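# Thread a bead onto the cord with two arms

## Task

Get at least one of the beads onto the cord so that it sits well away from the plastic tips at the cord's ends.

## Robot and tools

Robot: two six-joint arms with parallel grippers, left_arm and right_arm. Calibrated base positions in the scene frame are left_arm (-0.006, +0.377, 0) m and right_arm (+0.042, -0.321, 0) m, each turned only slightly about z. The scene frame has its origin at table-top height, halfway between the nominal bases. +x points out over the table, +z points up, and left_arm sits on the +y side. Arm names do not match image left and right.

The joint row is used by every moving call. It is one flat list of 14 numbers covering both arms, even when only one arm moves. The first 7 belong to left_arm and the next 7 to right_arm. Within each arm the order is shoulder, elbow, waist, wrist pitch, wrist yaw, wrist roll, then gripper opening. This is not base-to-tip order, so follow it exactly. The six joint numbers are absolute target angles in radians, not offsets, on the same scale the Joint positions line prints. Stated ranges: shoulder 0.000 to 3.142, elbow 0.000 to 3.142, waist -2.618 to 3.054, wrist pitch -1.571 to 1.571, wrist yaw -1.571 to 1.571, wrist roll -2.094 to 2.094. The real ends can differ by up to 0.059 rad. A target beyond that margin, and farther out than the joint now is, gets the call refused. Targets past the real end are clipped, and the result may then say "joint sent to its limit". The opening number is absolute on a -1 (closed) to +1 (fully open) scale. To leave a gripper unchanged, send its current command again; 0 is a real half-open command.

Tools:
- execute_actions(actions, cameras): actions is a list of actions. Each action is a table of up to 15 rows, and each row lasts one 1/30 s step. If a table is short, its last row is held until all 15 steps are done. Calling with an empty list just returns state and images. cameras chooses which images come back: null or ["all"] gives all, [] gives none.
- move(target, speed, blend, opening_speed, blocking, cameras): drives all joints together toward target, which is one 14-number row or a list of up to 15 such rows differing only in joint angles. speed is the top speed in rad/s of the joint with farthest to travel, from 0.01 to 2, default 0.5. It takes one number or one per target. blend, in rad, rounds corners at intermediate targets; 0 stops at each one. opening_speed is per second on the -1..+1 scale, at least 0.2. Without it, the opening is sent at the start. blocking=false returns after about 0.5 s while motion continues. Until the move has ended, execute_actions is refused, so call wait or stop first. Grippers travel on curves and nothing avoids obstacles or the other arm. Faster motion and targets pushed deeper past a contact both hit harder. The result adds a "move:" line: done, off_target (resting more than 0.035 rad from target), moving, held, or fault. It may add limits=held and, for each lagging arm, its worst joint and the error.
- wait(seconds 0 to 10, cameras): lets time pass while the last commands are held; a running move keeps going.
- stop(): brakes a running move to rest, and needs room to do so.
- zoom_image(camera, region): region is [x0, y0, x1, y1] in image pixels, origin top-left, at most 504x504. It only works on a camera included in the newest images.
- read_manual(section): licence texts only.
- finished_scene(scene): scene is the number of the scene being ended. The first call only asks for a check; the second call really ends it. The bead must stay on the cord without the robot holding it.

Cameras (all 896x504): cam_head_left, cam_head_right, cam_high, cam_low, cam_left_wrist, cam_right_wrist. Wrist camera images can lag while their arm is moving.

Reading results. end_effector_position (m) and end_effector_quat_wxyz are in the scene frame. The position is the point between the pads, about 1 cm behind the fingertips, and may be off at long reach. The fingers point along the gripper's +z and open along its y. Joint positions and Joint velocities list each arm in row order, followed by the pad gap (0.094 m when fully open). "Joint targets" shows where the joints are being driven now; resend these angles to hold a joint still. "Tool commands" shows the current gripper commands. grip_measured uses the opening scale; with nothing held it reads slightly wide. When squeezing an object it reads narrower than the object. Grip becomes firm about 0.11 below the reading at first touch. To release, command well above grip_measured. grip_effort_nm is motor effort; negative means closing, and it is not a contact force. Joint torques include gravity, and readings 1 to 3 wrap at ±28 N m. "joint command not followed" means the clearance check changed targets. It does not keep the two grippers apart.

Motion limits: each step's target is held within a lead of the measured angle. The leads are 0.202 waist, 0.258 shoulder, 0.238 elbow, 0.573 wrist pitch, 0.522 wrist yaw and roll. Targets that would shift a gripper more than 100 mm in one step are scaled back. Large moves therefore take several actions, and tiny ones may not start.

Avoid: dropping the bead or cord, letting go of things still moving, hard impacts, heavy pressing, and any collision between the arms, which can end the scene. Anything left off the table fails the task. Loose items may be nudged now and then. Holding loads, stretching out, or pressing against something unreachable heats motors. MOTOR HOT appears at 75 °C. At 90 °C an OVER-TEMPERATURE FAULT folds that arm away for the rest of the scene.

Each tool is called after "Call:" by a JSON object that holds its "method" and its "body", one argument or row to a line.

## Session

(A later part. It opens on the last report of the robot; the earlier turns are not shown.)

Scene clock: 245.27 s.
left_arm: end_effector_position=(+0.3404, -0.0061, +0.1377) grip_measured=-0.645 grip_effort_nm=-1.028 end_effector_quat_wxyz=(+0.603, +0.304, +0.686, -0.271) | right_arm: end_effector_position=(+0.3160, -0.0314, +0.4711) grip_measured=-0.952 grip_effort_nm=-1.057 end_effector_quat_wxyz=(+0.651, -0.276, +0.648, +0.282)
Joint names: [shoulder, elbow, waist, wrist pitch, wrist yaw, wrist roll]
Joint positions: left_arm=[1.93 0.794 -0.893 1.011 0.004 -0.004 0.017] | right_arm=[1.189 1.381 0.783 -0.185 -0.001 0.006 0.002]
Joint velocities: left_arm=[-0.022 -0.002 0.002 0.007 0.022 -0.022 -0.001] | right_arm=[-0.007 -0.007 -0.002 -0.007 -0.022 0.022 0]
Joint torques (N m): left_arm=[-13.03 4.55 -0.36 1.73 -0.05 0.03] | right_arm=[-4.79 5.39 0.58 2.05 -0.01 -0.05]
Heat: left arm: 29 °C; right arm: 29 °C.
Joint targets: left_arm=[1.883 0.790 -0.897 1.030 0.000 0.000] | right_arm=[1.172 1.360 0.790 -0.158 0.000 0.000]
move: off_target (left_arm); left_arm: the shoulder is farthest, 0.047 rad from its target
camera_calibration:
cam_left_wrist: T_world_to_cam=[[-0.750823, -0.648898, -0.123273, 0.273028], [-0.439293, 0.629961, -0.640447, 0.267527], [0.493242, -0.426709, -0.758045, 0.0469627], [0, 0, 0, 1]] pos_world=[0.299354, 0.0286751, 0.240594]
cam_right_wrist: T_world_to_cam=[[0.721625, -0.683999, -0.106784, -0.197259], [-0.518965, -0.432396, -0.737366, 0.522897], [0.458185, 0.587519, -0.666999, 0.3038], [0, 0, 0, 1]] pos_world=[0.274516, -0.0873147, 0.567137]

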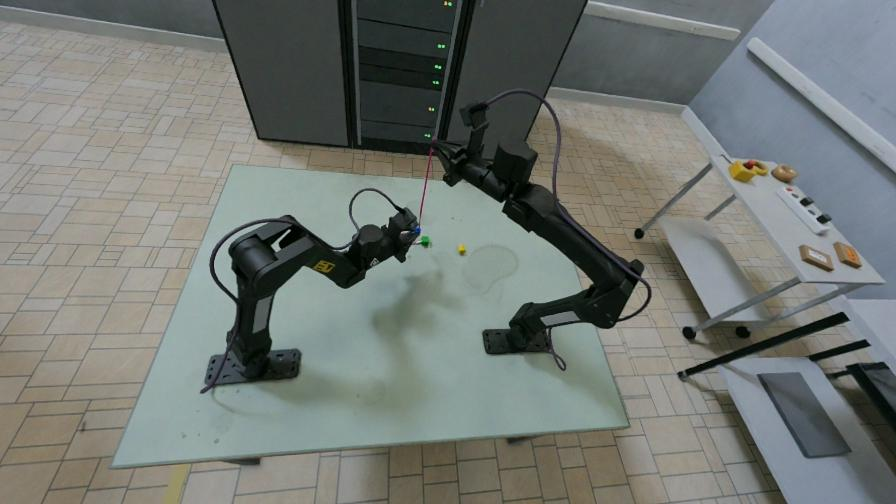

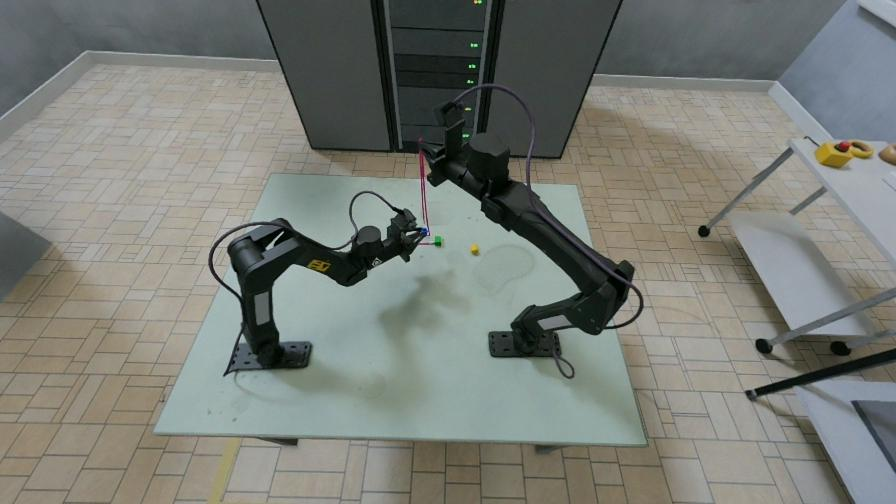

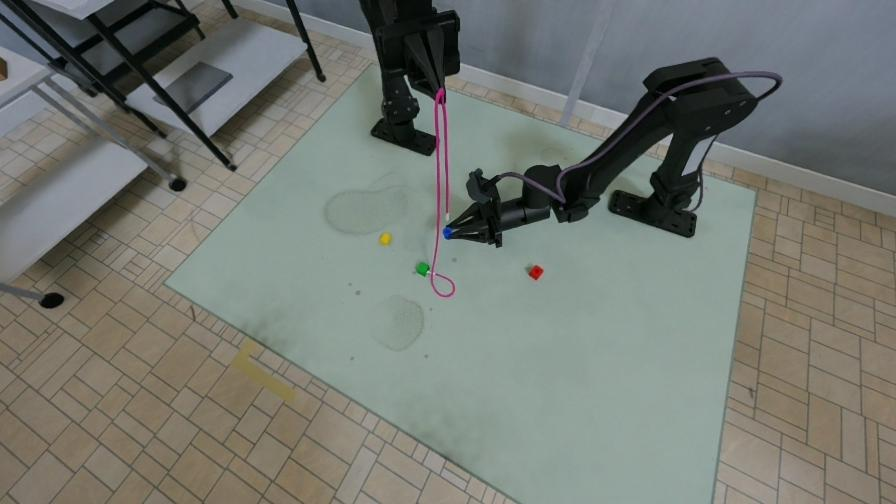

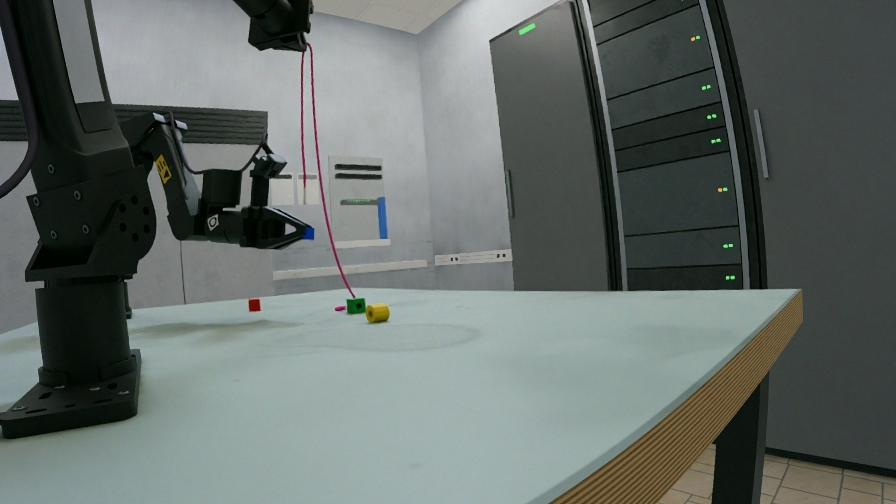

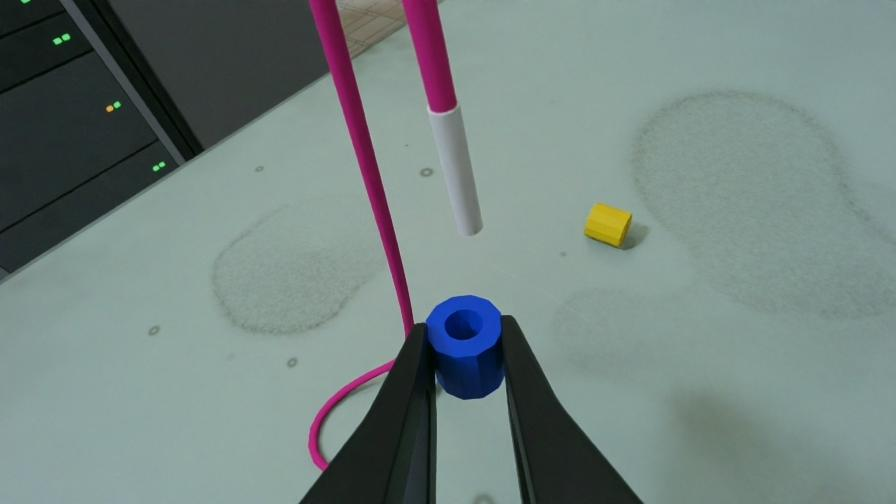

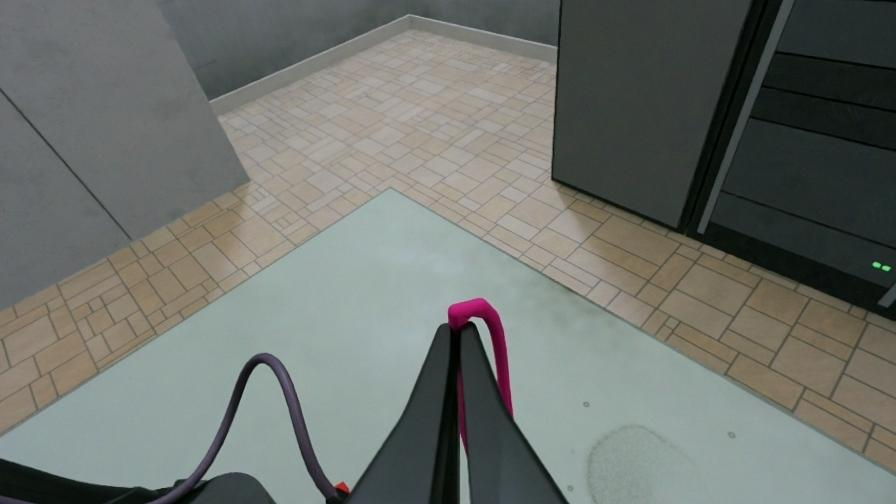

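Call:
{"method": "move", "body": {
  "target": [1.776,0.828,-0.9065,0.868,0,0,-0.67,1.172,1.36,0.79,-0.158,0,0,-0.96],
  "speed": 0.12,
  "cameras": ["cam_left_wrist","cam_low","cam_high"]
}}

Call:
{"method": "zoom_image", "body": {
  "camera": "cam_left_wrist",
  "region": [380, 180, 560, 400]
}}

Call:
{"method": "zoom_image", "body": {
  "camera": "cam_low",
  "region": [280, 170, 330, 250]
}}

Call:
{"method": "zoom_image", "body": {
  "camera": "cam_high",
  "region": [425, 190, 475, 240]
}}

Scene clock: 289.20 s.
left_arm: end_effector_position=(+0.3339, -0.0030, +0.1595) grip_measured=-0.645 grip_effort_nm=-1.023 end_effector_quat_wxyz=(+0.593, +0.310, +0.693, -0.269) | right_arm: end_effector_position=(+0.3160, -0.0314, +0.4711) grip_measured=-0.952 grip_effort_nm=-1.053 end_effector_quat_wxyz=(+0.651, -0.276, +0.648, +0.282)
Joint names: [shoulder, elbow, waist, wrist pitch, wrist yaw, wrist roll]
Joint positions: left_arm=[1.821 0.801 -0.898 0.867 0.004 -0.004 0.017] | right_arm=[1.189 1.381 0.783 -0.185 -0.001 0.006 0.002]
Joint velocities: left_arm=[0.002 -0.012 -0.002 0.007 -0.022 -0.051 0.001] | right_arm=[0.002 -0.002 -0.017 -0.037 0.007 -0.007 -0.001]
Joint torques (N m): left_arm=[-12.25 7.43 -0.68 1.56 -0.06 0.03] | right_arm=[-4.83 5.42 0.57 2.04 0.01 -0.05]
Heat: left arm: 32 °C; right arm: 32 °C.
Joint targets: left_arm=[1.776 0.828 -0.906 0.868 0.000 0.000] | right_arm=[1.172 1.360 0.790 -0.158 0.000 0.000]
move: off_target (left_arm); left_arm: the shoulder is farthest, 0.045 rad from its target
camera_calibration:
cam_left_wrist: T_world_to_cam=[[-0.756466, -0.642431, -0.122646, 0.27467], [-0.447136, 0.644845, -0.619874, 0.276026], [0.477314, -0.414074, -0.775057, 0.0761406], [0, 0, 0, 1]] pos_world=[0.294857, 0.0299906, 0.263802]
Images, in order (width x height): cam_high 896x504, cam_low 896x504, cam_left_wrist 896x504.

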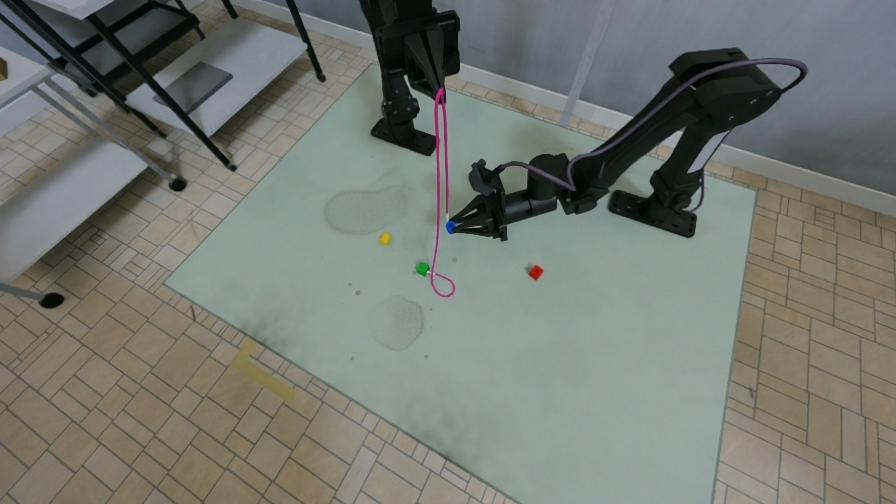

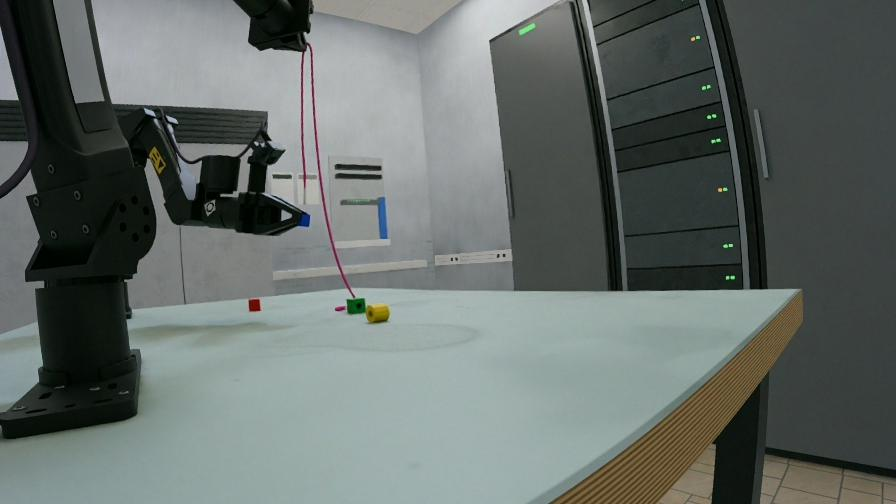

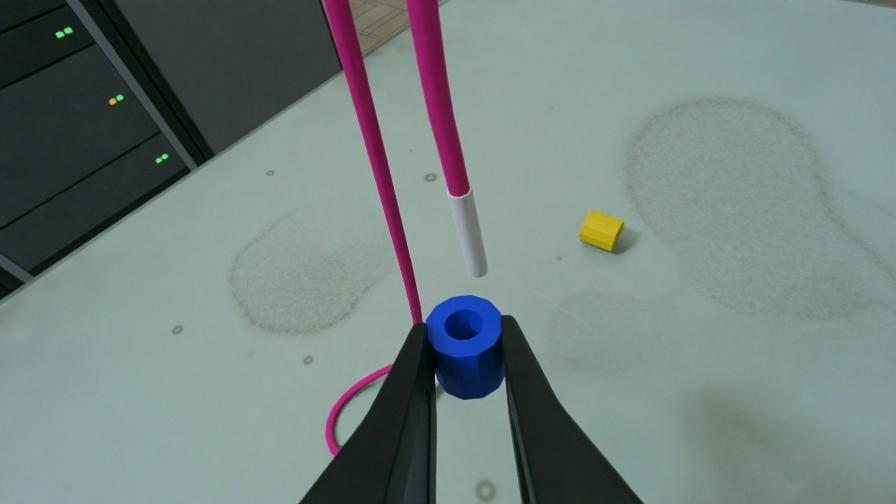

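Scaled by 2.291 from the camera's 896x504 image, which has a finer 1280x720 frame.

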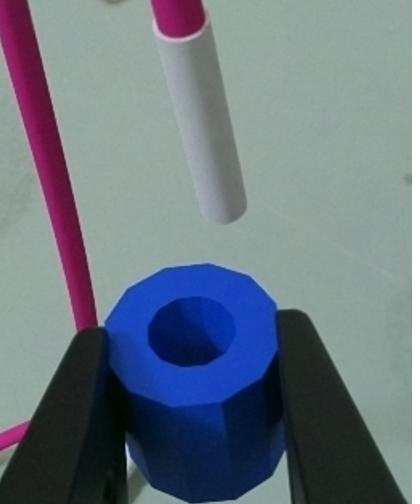

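Scaled by 6.300 from the camera's 896x504 image, which has a finer 1280x720 frame.

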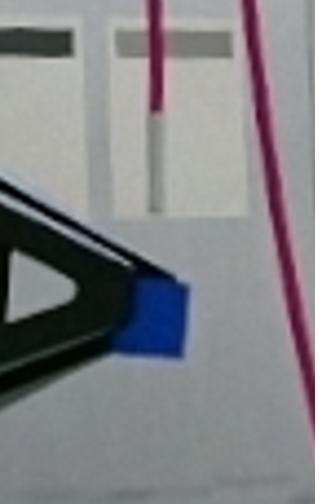

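Scaled by 10.080 from the camera's 896x504 image, which has a finer 1280x720 frame.

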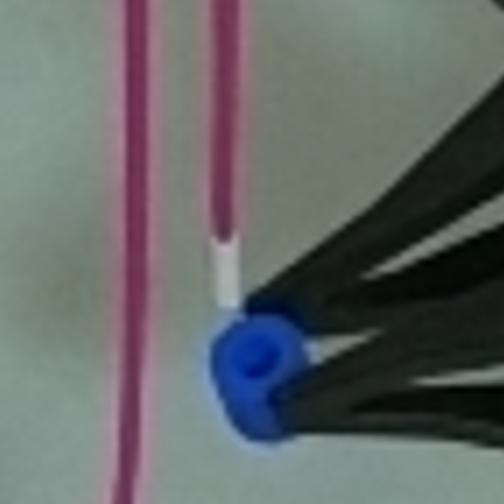

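Call:
{"method": "move", "body": {
  "target": [1.754,0.838,-0.913,0.836,0,0,-0.67,1.172,1.36,0.79,-0.158,0,0,-0.96],
  "speed": 0.1,
  "cameras": ["cam_left_wrist","cam_low","cam_high"]
}}

Call:
{"method": "zoom_image", "body": {
  "camera": "cam_left_wrist",
  "region": [380, 220, 540, 400]
}}

Call:
{"method": "zoom_image", "body": {
  "camera": "cam_low",
  "region": [280, 170, 330, 250]
}}

Call:
{"method": "zoom_image", "body": {
  "camera": "cam_high",
  "region": [425, 190, 475, 240]
}}

Scene clock: 337.83 s.
left_arm: end_effector_position=(+0.3313, -0.0051, +0.1666) grip_measured=-0.645 grip_effort_nm=-1.033 end_effector_quat_wxyz=(+0.592, +0.312, +0.692, -0.271) | right_arm: end_effector_position=(+0.3160, -0.0314, +0.4711) grip_measured=-0.952 grip_effort_nm=-1.053 end_effector_quat_wxyz=(+0.651, -0.276, +0.648, +0.282)
Joint names: [shoulder, elbow, waist, wrist pitch, wrist yaw, wrist roll]
Joint positions: left_arm=[1.798 0.811 -0.904 0.835 0.004 -0.004 0.017] | right_arm=[1.189 1.381 0.783 -0.185 -0.001 0.006 0.002]
Joint velocities: left_arm=[-0.017 -0.007 0.002 -0.066 0.007 0.022 0] | right_arm=[0.002 -0.002 -0.002 -0.051 -0.051 -0.007 0]
Joint torques (N m): left_arm=[-12.15 7.57 -0.68 1.57 -0.06 0.03] | right_arm=[-4.83 5.35 0.61 2.03 -0.01 -0.05]
Heat: left arm: 30 °C; right arm: 33 °C.
Joint targets: left_arm=[1.754 0.838 -0.913 0.836 0.000 0.000] | right_arm=[1.172 1.360 0.790 -0.158 0.000 0.000]
move: off_target (left_arm); left_arm: the shoulder is farthest, 0.044 rad from its target
camera_calibration:
cam_left_wrist: T_world_to_cam=[[-0.760647, -0.637477, -0.122637, 0.273657], [-0.443101, 0.647908, -0.619577, 0.27921], [0.474423, -0.416939, -0.775296, 0.0829704], [0, 0, 0, 1]] pos_world=[0.292512, 0.028141, 0.270879]
Images, in order (width x height): cam_high 896x504, cam_low 896x504, cam_left_wrist 896x504.

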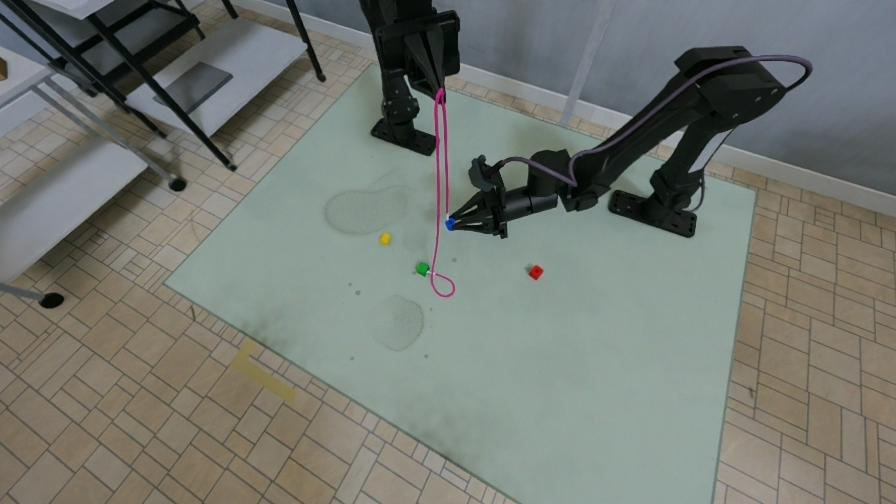

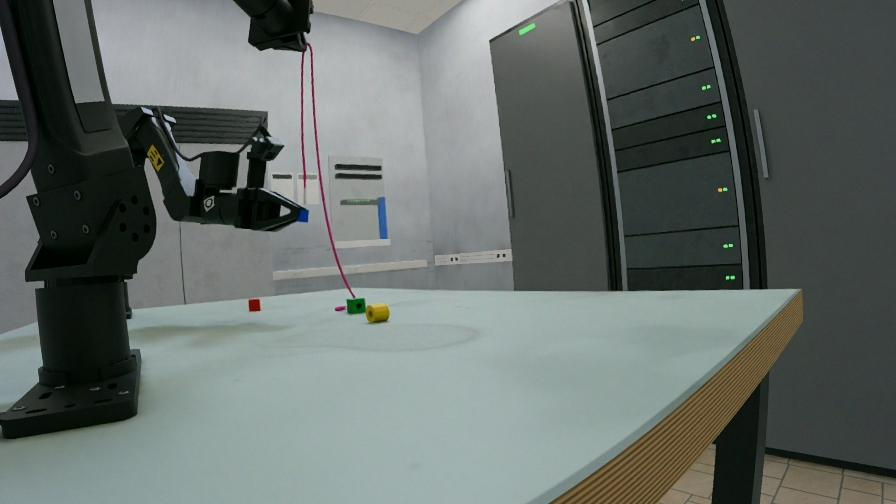

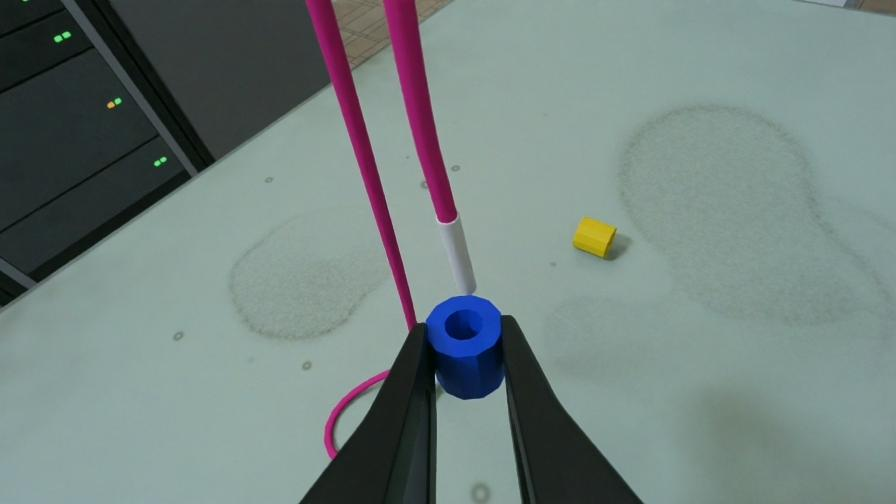

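Scaled by 2.800 from the camera's 896x504 image, which has a finer 1280x720 frame.

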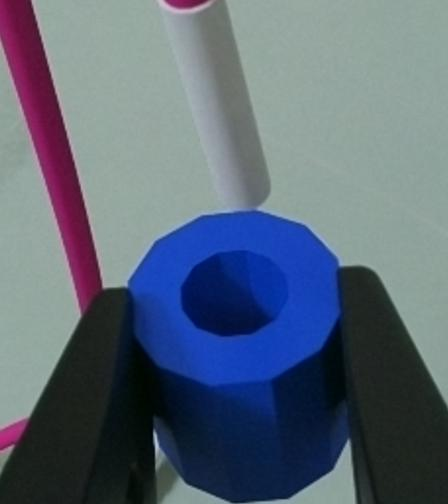

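Scaled by 6.300 from the camera's 896x504 image, which has a finer 1280x720 frame.

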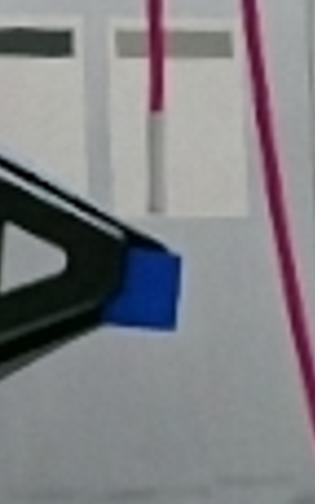

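Scaled by 10.080 from the camera's 896x504 image, which has a finer 1280x720 frame.

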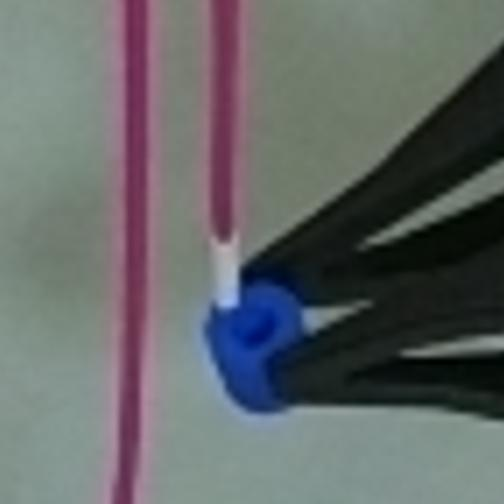

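Call:
{"method": "move", "body": {
  "target": [1.750,0.857,-0.918,0.813,0,0,-0.67,1.172,1.36,0.79,-0.158,0,0,-0.96],
  "speed": 0.1,
  "cameras": ["cam_left_wrist","cam_low","cam_high"]
}}

Call:
{"method": "zoom_image", "body": {
  "camera": "cam_left_wrist",
  "region": [380, 220, 540, 400]
}}

Call:
{"method": "zoom_image", "body": {
  "camera": "cam_low",
  "region": [280, 170, 330, 250]
}}

Call:
{"method": "zoom_image", "body": {
  "camera": "cam_high",
  "region": [425, 190, 475, 240]
}}

Scene clock: 356.70 s.
left_arm: end_effector_position=(+0.3313, -0.0088, +0.1685) grip_measured=-0.645 grip_effort_nm=-1.023 end_effector_quat_wxyz=(+0.590, +0.314, +0.693, -0.271) | right_arm: end_effector_position=(+0.3160, -0.0314, +0.4711) grip_measured=-0.952 grip_effort_nm=-1.057 end_effector_quat_wxyz=(+0.651, -0.276, +0.648, +0.282)
Joint names: [shoulder, elbow, waist, wrist pitch, wrist yaw, wrist roll]
Joint positions: left_arm=[1.798 0.828 -0.909 0.812 0.004 -0.004 0.017] | right_arm=[1.189 1.381 0.783 -0.185 -0.001 0.006 0.002]
Joint velocities: left_arm=[0.002 0.007 0.007 0.007 0.066 -0.051 0.002] | right_arm=[-0.002 -0.032 0.002 -0.007 -0.081 -0.022 0]
Joint torques (N m): left_arm=[-12.57 7.75 -0.69 1.57 -0.06 0.03] | right_arm=[-4.74 5.37 0.58 2.02 0 -0.06]
Heat: left arm: 30 °C; right arm: 34 °C.
Joint targets: left_arm=[1.750 0.857 -0.918 0.813 0.000 0.000] | right_arm=[1.172 1.360 0.790 -0.158 0.000 0.000]
move: off_target (left_arm); left_arm: the shoulder is farthest, 0.048 rad from its target
camera_calibration:
cam_left_wrist: T_world_to_cam=[[-0.76423, -0.633204, -0.122501, 0.272644], [-0.442052, 0.652582, -0.615408, 0.281818], [0.46962, -0.416161, -0.778631, 0.0851192], [0, 0, 0, 1]] pos_world=[0.292967, 0.0241533, 0.273109]
Images, in order (width x height): cam_high 896x504, cam_low 896x504, cam_left_wrist 896x504.

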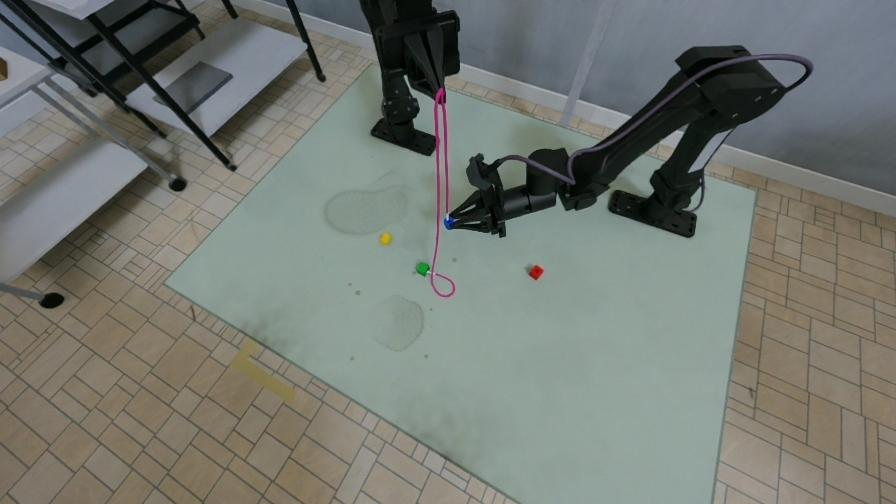

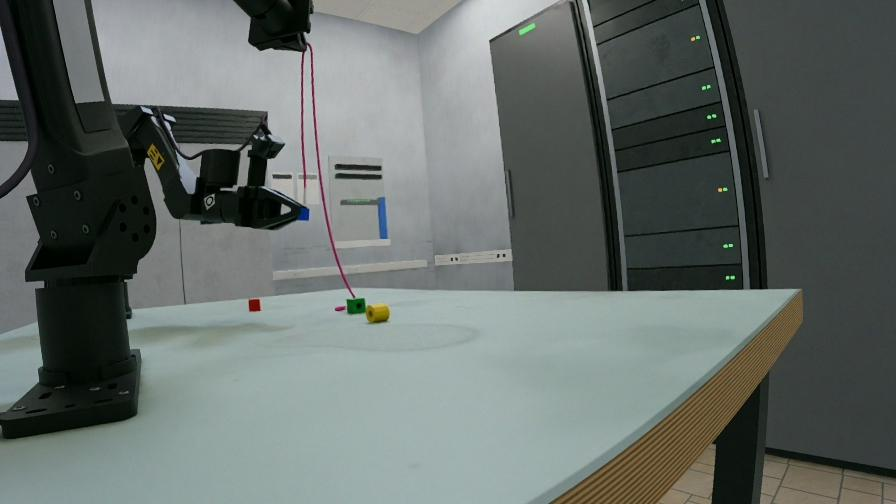

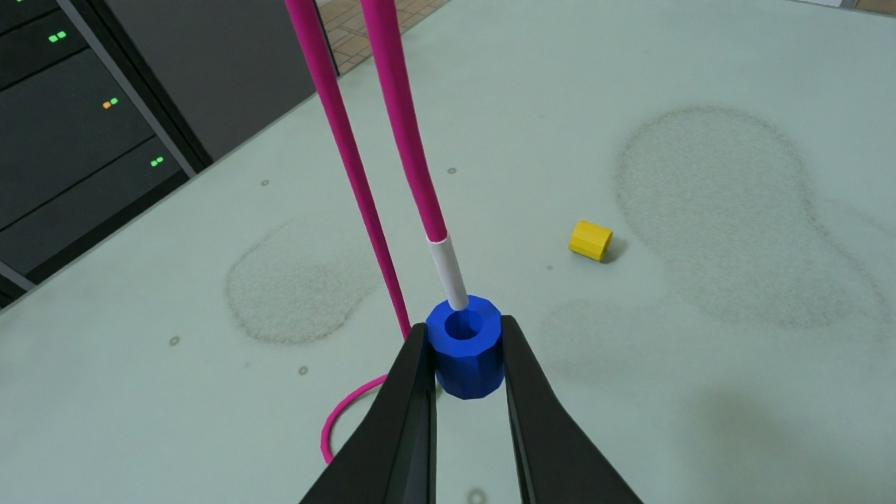

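Scaled by 2.800 from the camera's 896x504 image, which has a finer 1280x720 frame.

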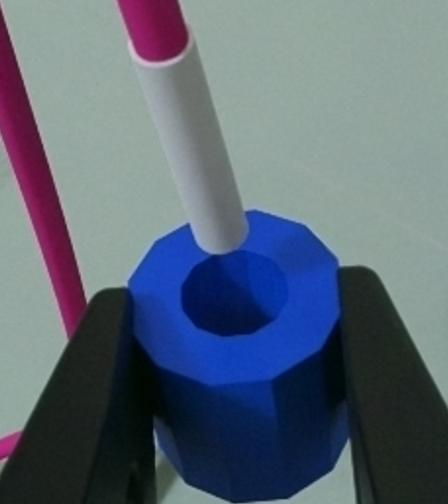

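Scaled by 6.300 from the camera's 896x504 image, which has a finer 1280x720 frame.

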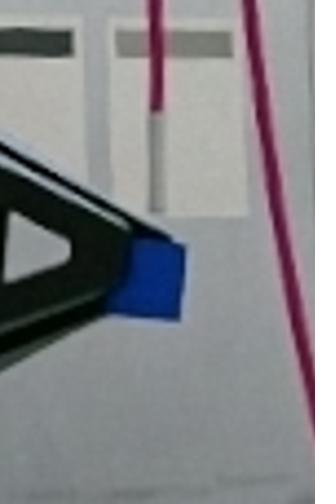

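Scaled by 10.080 from the camera's 896x504 image, which has a finer 1280x720 frame.

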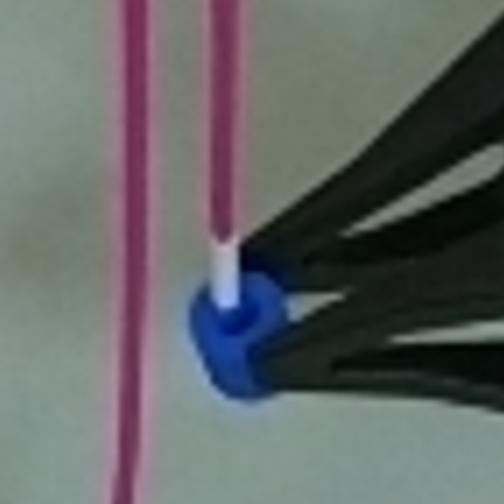

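Call:
{"method": "move", "body": {
  "target": [1.726,0.868,-0.918,0.778,0,0,-0.67,1.172,1.36,0.79,-0.158,0,0,-0.96],
  "speed": 0.1,
  "cameras": ["cam_left_wrist","cam_low","cam_high"]
}}

Call:
{"method": "zoom_image", "body": {
  "camera": "cam_left_wrist",
  "region": [380, 220, 540, 400]
}}

Call:
{"method": "zoom_image", "body": {
  "camera": "cam_low",
  "region": [280, 170, 330, 250]
}}

Call:
{"method": "zoom_image", "body": {
  "camera": "cam_high",
  "region": [425, 190, 475, 240]
}}

Scene clock: 365.43 s.
left_arm: end_effector_position=(+0.3308, -0.0083, +0.1785) grip_measured=-0.645 grip_effort_nm=-1.023 end_effector_quat_wxyz=(+0.591, +0.314, +0.691, -0.272) | right_arm: end_effector_position=(+0.3160, -0.0314, +0.4711) grip_measured=-0.952 grip_effort_nm=-1.057 end_effector_quat_wxyz=(+0.651, -0.276, +0.648, +0.282)
Joint names: [shoulder, elbow, waist, wrist pitch, wrist yaw, wrist roll]
Joint positions: left_arm=[1.771 0.839 -0.909 0.777 0.004 -0.004 0.017] | right_arm=[1.189 1.381 0.783 -0.185 -0.001 0.006 0.002]
Joint velocities: left_arm=[0.017 0.007 0.002 0.022 0.022 -0.022 0] | right_arm=[0.007 -0.012 0.002 0.007 0.022 0.051 0.001]
Joint torques (N m): left_arm=[-12.11 7.84 -0.69 1.58 -0.05 0.03] | right_arm=[-4.79 5.38 0.66 2.03 0 -0.06]
Heat: left arm: 30 °C; right arm: 34 °C.
Joint targets: left_arm=[1.726 0.868 -0.918 0.778 0.000 0.000] | right_arm=[1.172 1.360 0.790 -0.158 0.000 0.000]
move: off_target (left_arm); left_arm: the shoulder is farthest, 0.045 rad from its target
camera_calibration:
cam_left_wrist: T_world_to_cam=[[-0.763922, -0.633556, -0.122598, 0.273758], [-0.440504, 0.650809, -0.618388, 0.28744], [0.471571, -0.418395, -0.776251, 0.0921625], [0, 0, 0, 1]] pos_world=[0.292287, 0.0249324, 0.282853]
Images, in order (width x height): cam_high 896x504, cam_low 896x504, cam_left_wrist 896x504.

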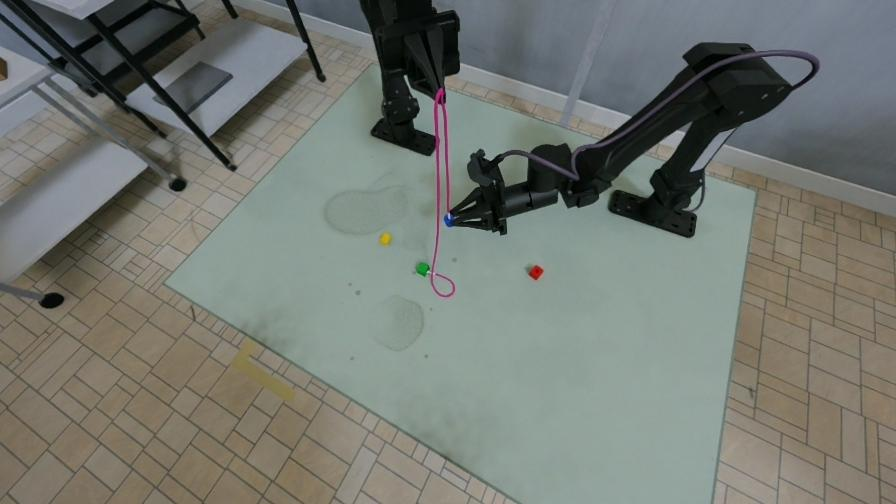

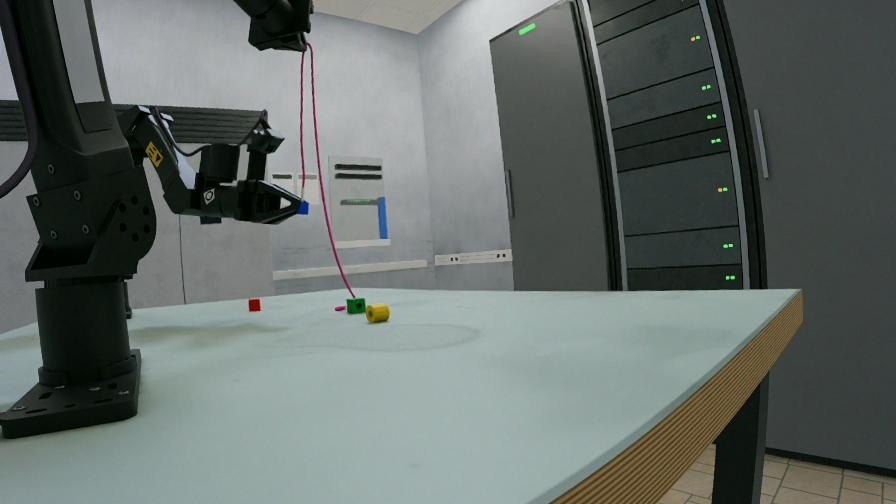

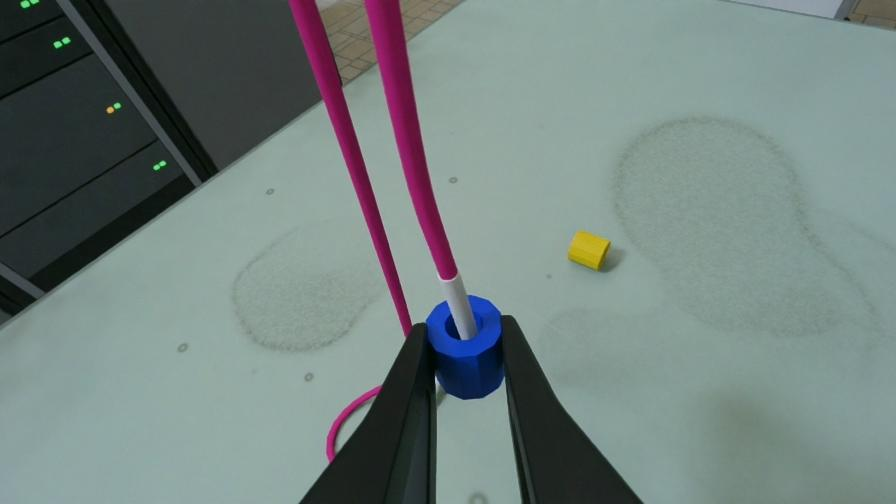

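Scaled by 2.800 from the camera's 896x504 image, which has a finer 1280x720 frame.

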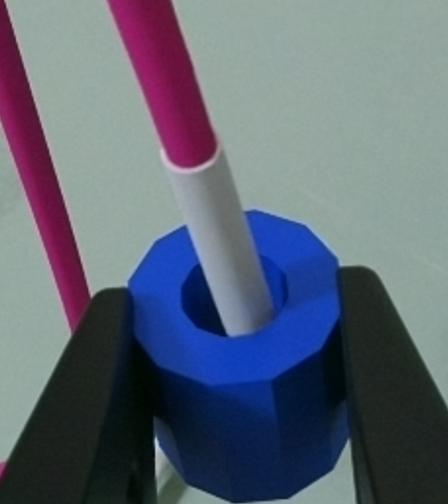

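Scaled by 6.300 from the camera's 896x504 image, which has a finer 1280x720 frame.

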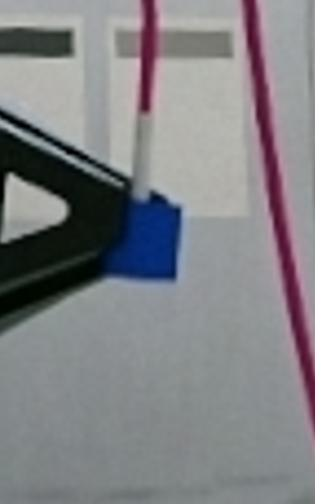

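Scaled by 10.080 from the camera's 896x504 image, which has a finer 1280x720 frame.

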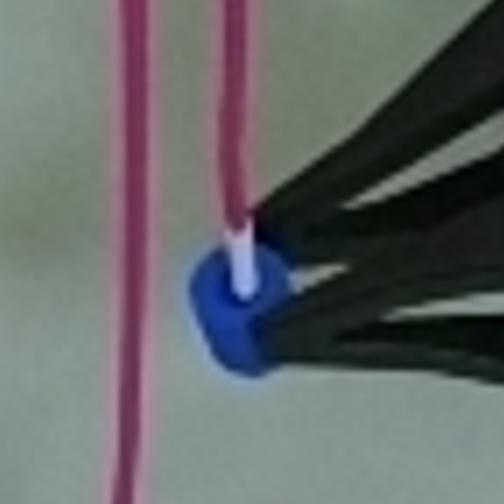

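Call:
{"method": "move", "body": {
  "target": [1.706,0.877,-0.918,0.749,0,0,-0.67,1.172,1.36,0.79,-0.158,0,0,-0.96],
  "speed": 0.1,
  "cameras": ["cam_left_wrist","cam_low"]
}}

Call:
{"method": "zoom_image", "body": {
  "camera": "cam_left_wrist",
  "region": [380, 220, 540, 400]
}}

Call:
{"method": "zoom_image", "body": {
  "camera": "cam_low",
  "region": [280, 170, 330, 250]
}}

Scene clock: 378.27 s.
left_arm: end_effector_position=(+0.3304, -0.0078, +0.1852) grip_measured=-0.645 grip_effort_nm=-1.028 end_effector_quat_wxyz=(+0.591, +0.314, +0.691, -0.272) | right_arm: end_effector_position=(+0.3160, -0.0314, +0.4711) grip_measured=-0.952 grip_effort_nm=-1.057 end_effector_quat_wxyz=(+0.651, -0.276, +0.648, +0.282)
Joint names: [shoulder, elbow, waist, wrist pitch, wrist yaw, wrist roll]
Joint positions: left_arm=[1.75 0.848 -0.909 0.748 0.004 -0.004 0.017] | right_arm=[1.189 1.381 0.783 -0.185 -0.001 0.006 0.002]
Joint velocities: left_arm=[0.002 -0.007 -0.022 -0.037 0.022 -0.037 0] | right_arm=[-0.007 -0.022 -0.007 -0.007 0.007 -0.022 0.001]
Joint torques (N m): left_arm=[-11.99 7.95 -0.68 1.58 -0.06 0.03] | right_arm=[-4.75 5.34 0.64 2.03 -0.01 -0.04]
Heat: left arm: 30 °C; right arm: 34 °C.
Joint targets: left_arm=[1.706 0.877 -0.918 0.749 0.000 0.000] | right_arm=[1.172 1.360 0.790 -0.158 0.000 0.000]
move: off_target (left_arm); left_arm: the shoulder is farthest, 0.044 rad from its target
camera_calibration:
cam_left_wrist: T_world_to_cam=[[-0.763922, -0.633556, -0.122598, 0.274563], [-0.440504, 0.650809, -0.618388, 0.291071], [0.471571, -0.418395, -0.776251, 0.097785], [0, 0, 0, 1]] pos_world=[0.29185, 0.0254322, 0.289562]
Images, in order (width x height): cam_low 896x504, cam_left_wrist 896x504.

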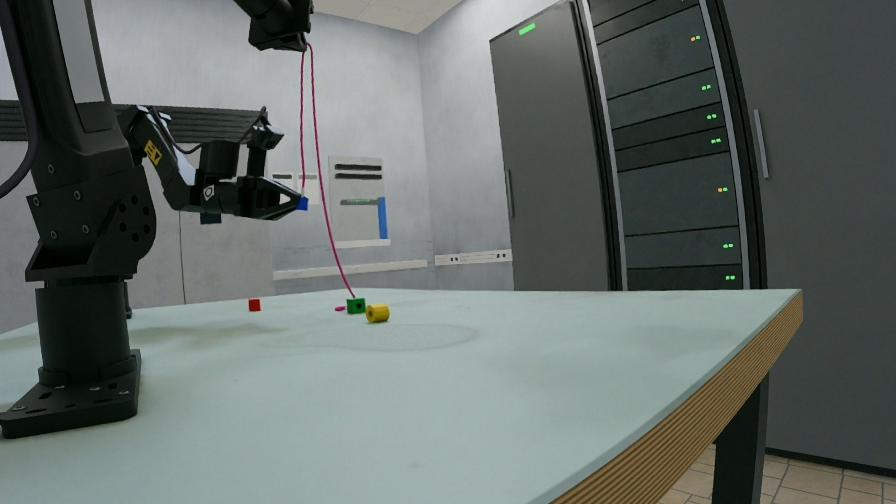

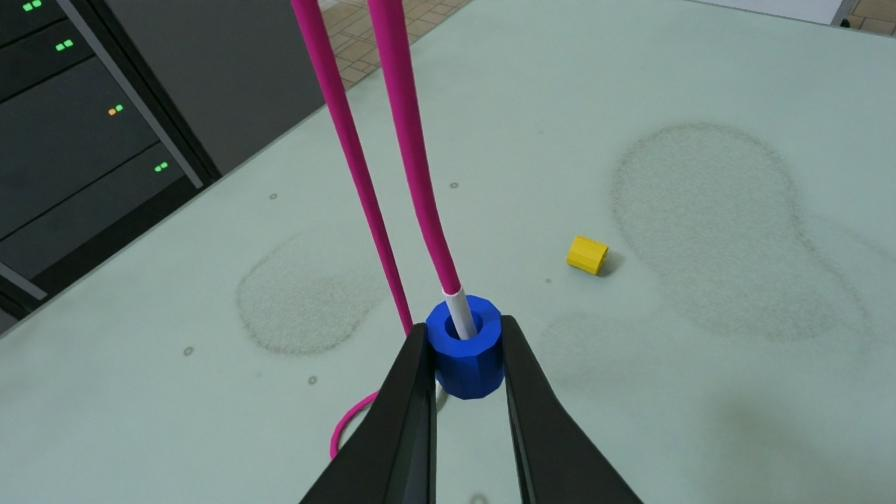

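Scaled by 2.800 from the camera's 896x504 image, which has a finer 1280x720 frame.

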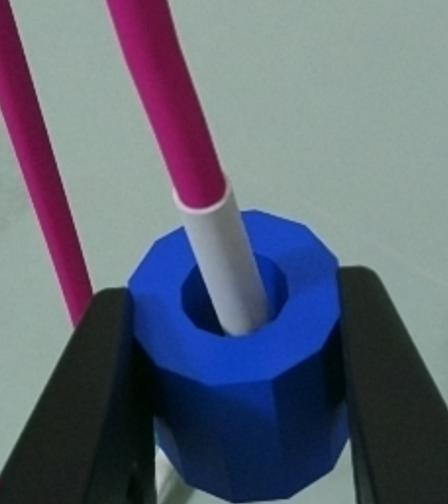

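Scaled by 6.300 from the camera's 896x504 image, which has a finer 1280x720 frame.

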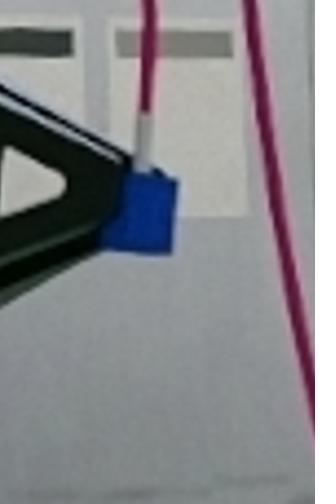

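Call:
{"method": "move", "body": {
  "target": [1.628,0.952,-0.918,0.596,0,0,-0.67,1.172,1.36,0.79,-0.158,0,0,-0.96],
  "speed": 0.12,
  "cameras": ["cam_left_wrist","cam_low"]
}}

Call:
{"method": "zoom_image", "body": {
  "camera": "cam_left_wrist",
  "region": [380, 220, 540, 400]
}}

Call:
{"method": "zoom_image", "body": {
  "camera": "cam_low",
  "region": [280, 140, 330, 220]
}}

Scene clock: 392.40 s.
left_arm: end_effector_position=(+0.3308, -0.0083, +0.2200) grip_measured=-0.645 grip_effort_nm=-1.028 end_effector_quat_wxyz=(+0.591, +0.314, +0.692, -0.272) | right_arm: end_effector_position=(+0.3160, -0.0314, +0.4711) grip_measured=-0.952 grip_effort_nm=-1.053 end_effector_quat_wxyz=(+0.651, -0.276, +0.648, +0.282)
Joint names: [shoulder, elbow, waist, wrist pitch, wrist yaw, wrist roll]
Joint positions: left_arm=[1.671 0.922 -0.909 0.595 0.004 -0.004 0.017] | right_arm=[1.189 1.381 0.783 -0.185 -0.001 0.006 0.002]
Joint velocities: left_arm=[0.012 0.012 -0.007 0.037 -0.007 -0.022 0] | right_arm=[-0.002 0.012 0.002 -0.007 -0.007 0.007 0.001]
Joint torques (N m): left_arm=[-11.58 8.5 -0.69 1.54 -0.05 0.03] | right_arm=[-4.75 5.37 0.62 2.02 0 -0.02]
Heat: left arm: 32 °C; right arm: 35 °C.
Joint targets: left_arm=[1.628 0.952 -0.918 0.596 0.000 0.000] | right_arm=[1.172 1.360 0.790 -0.158 0.000 0.000]
move: off_target (left_arm); left_arm: the shoulder is farthest, 0.043 rad from its target
camera_calibration:
cam_left_wrist: T_world_to_cam=[[-0.763953, -0.63352, -0.122589, 0.278861], [-0.440659, 0.650987, -0.61809, 0.313086], [0.471376, -0.418172, -0.77649, 0.124586], [0, 0, 0, 1]] pos_world=[0.292274, 0.0249475, 0.32444]
Images, in order (width x height): cam_low 896x504, cam_left_wrist 896x504.

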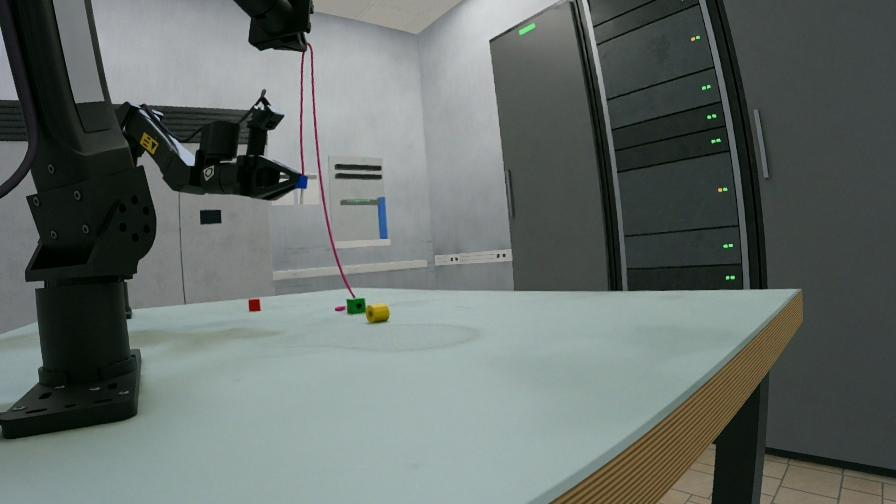

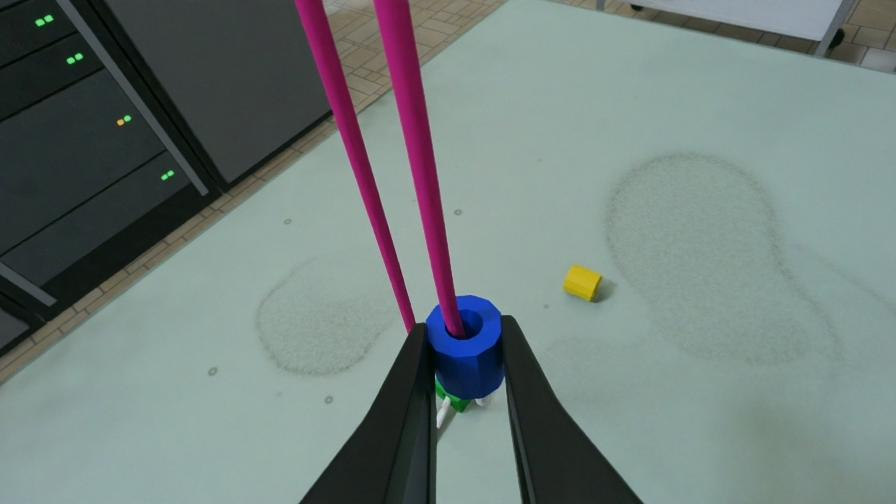

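Scaled by 2.800 from the camera's 896x504 image, which has a finer 1280x720 frame.

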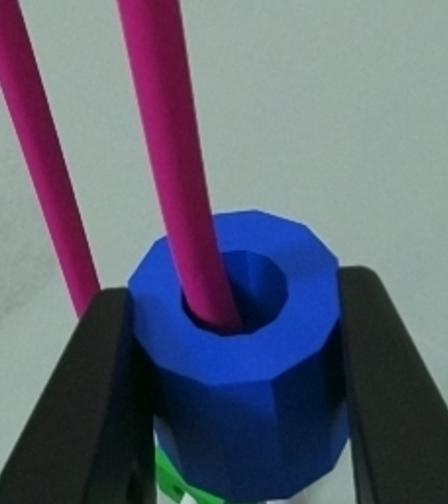

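Scaled by 6.300 from the camera's 896x504 image, which has a finer 1280x720 frame.

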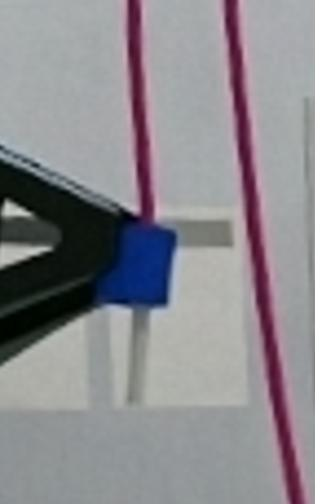

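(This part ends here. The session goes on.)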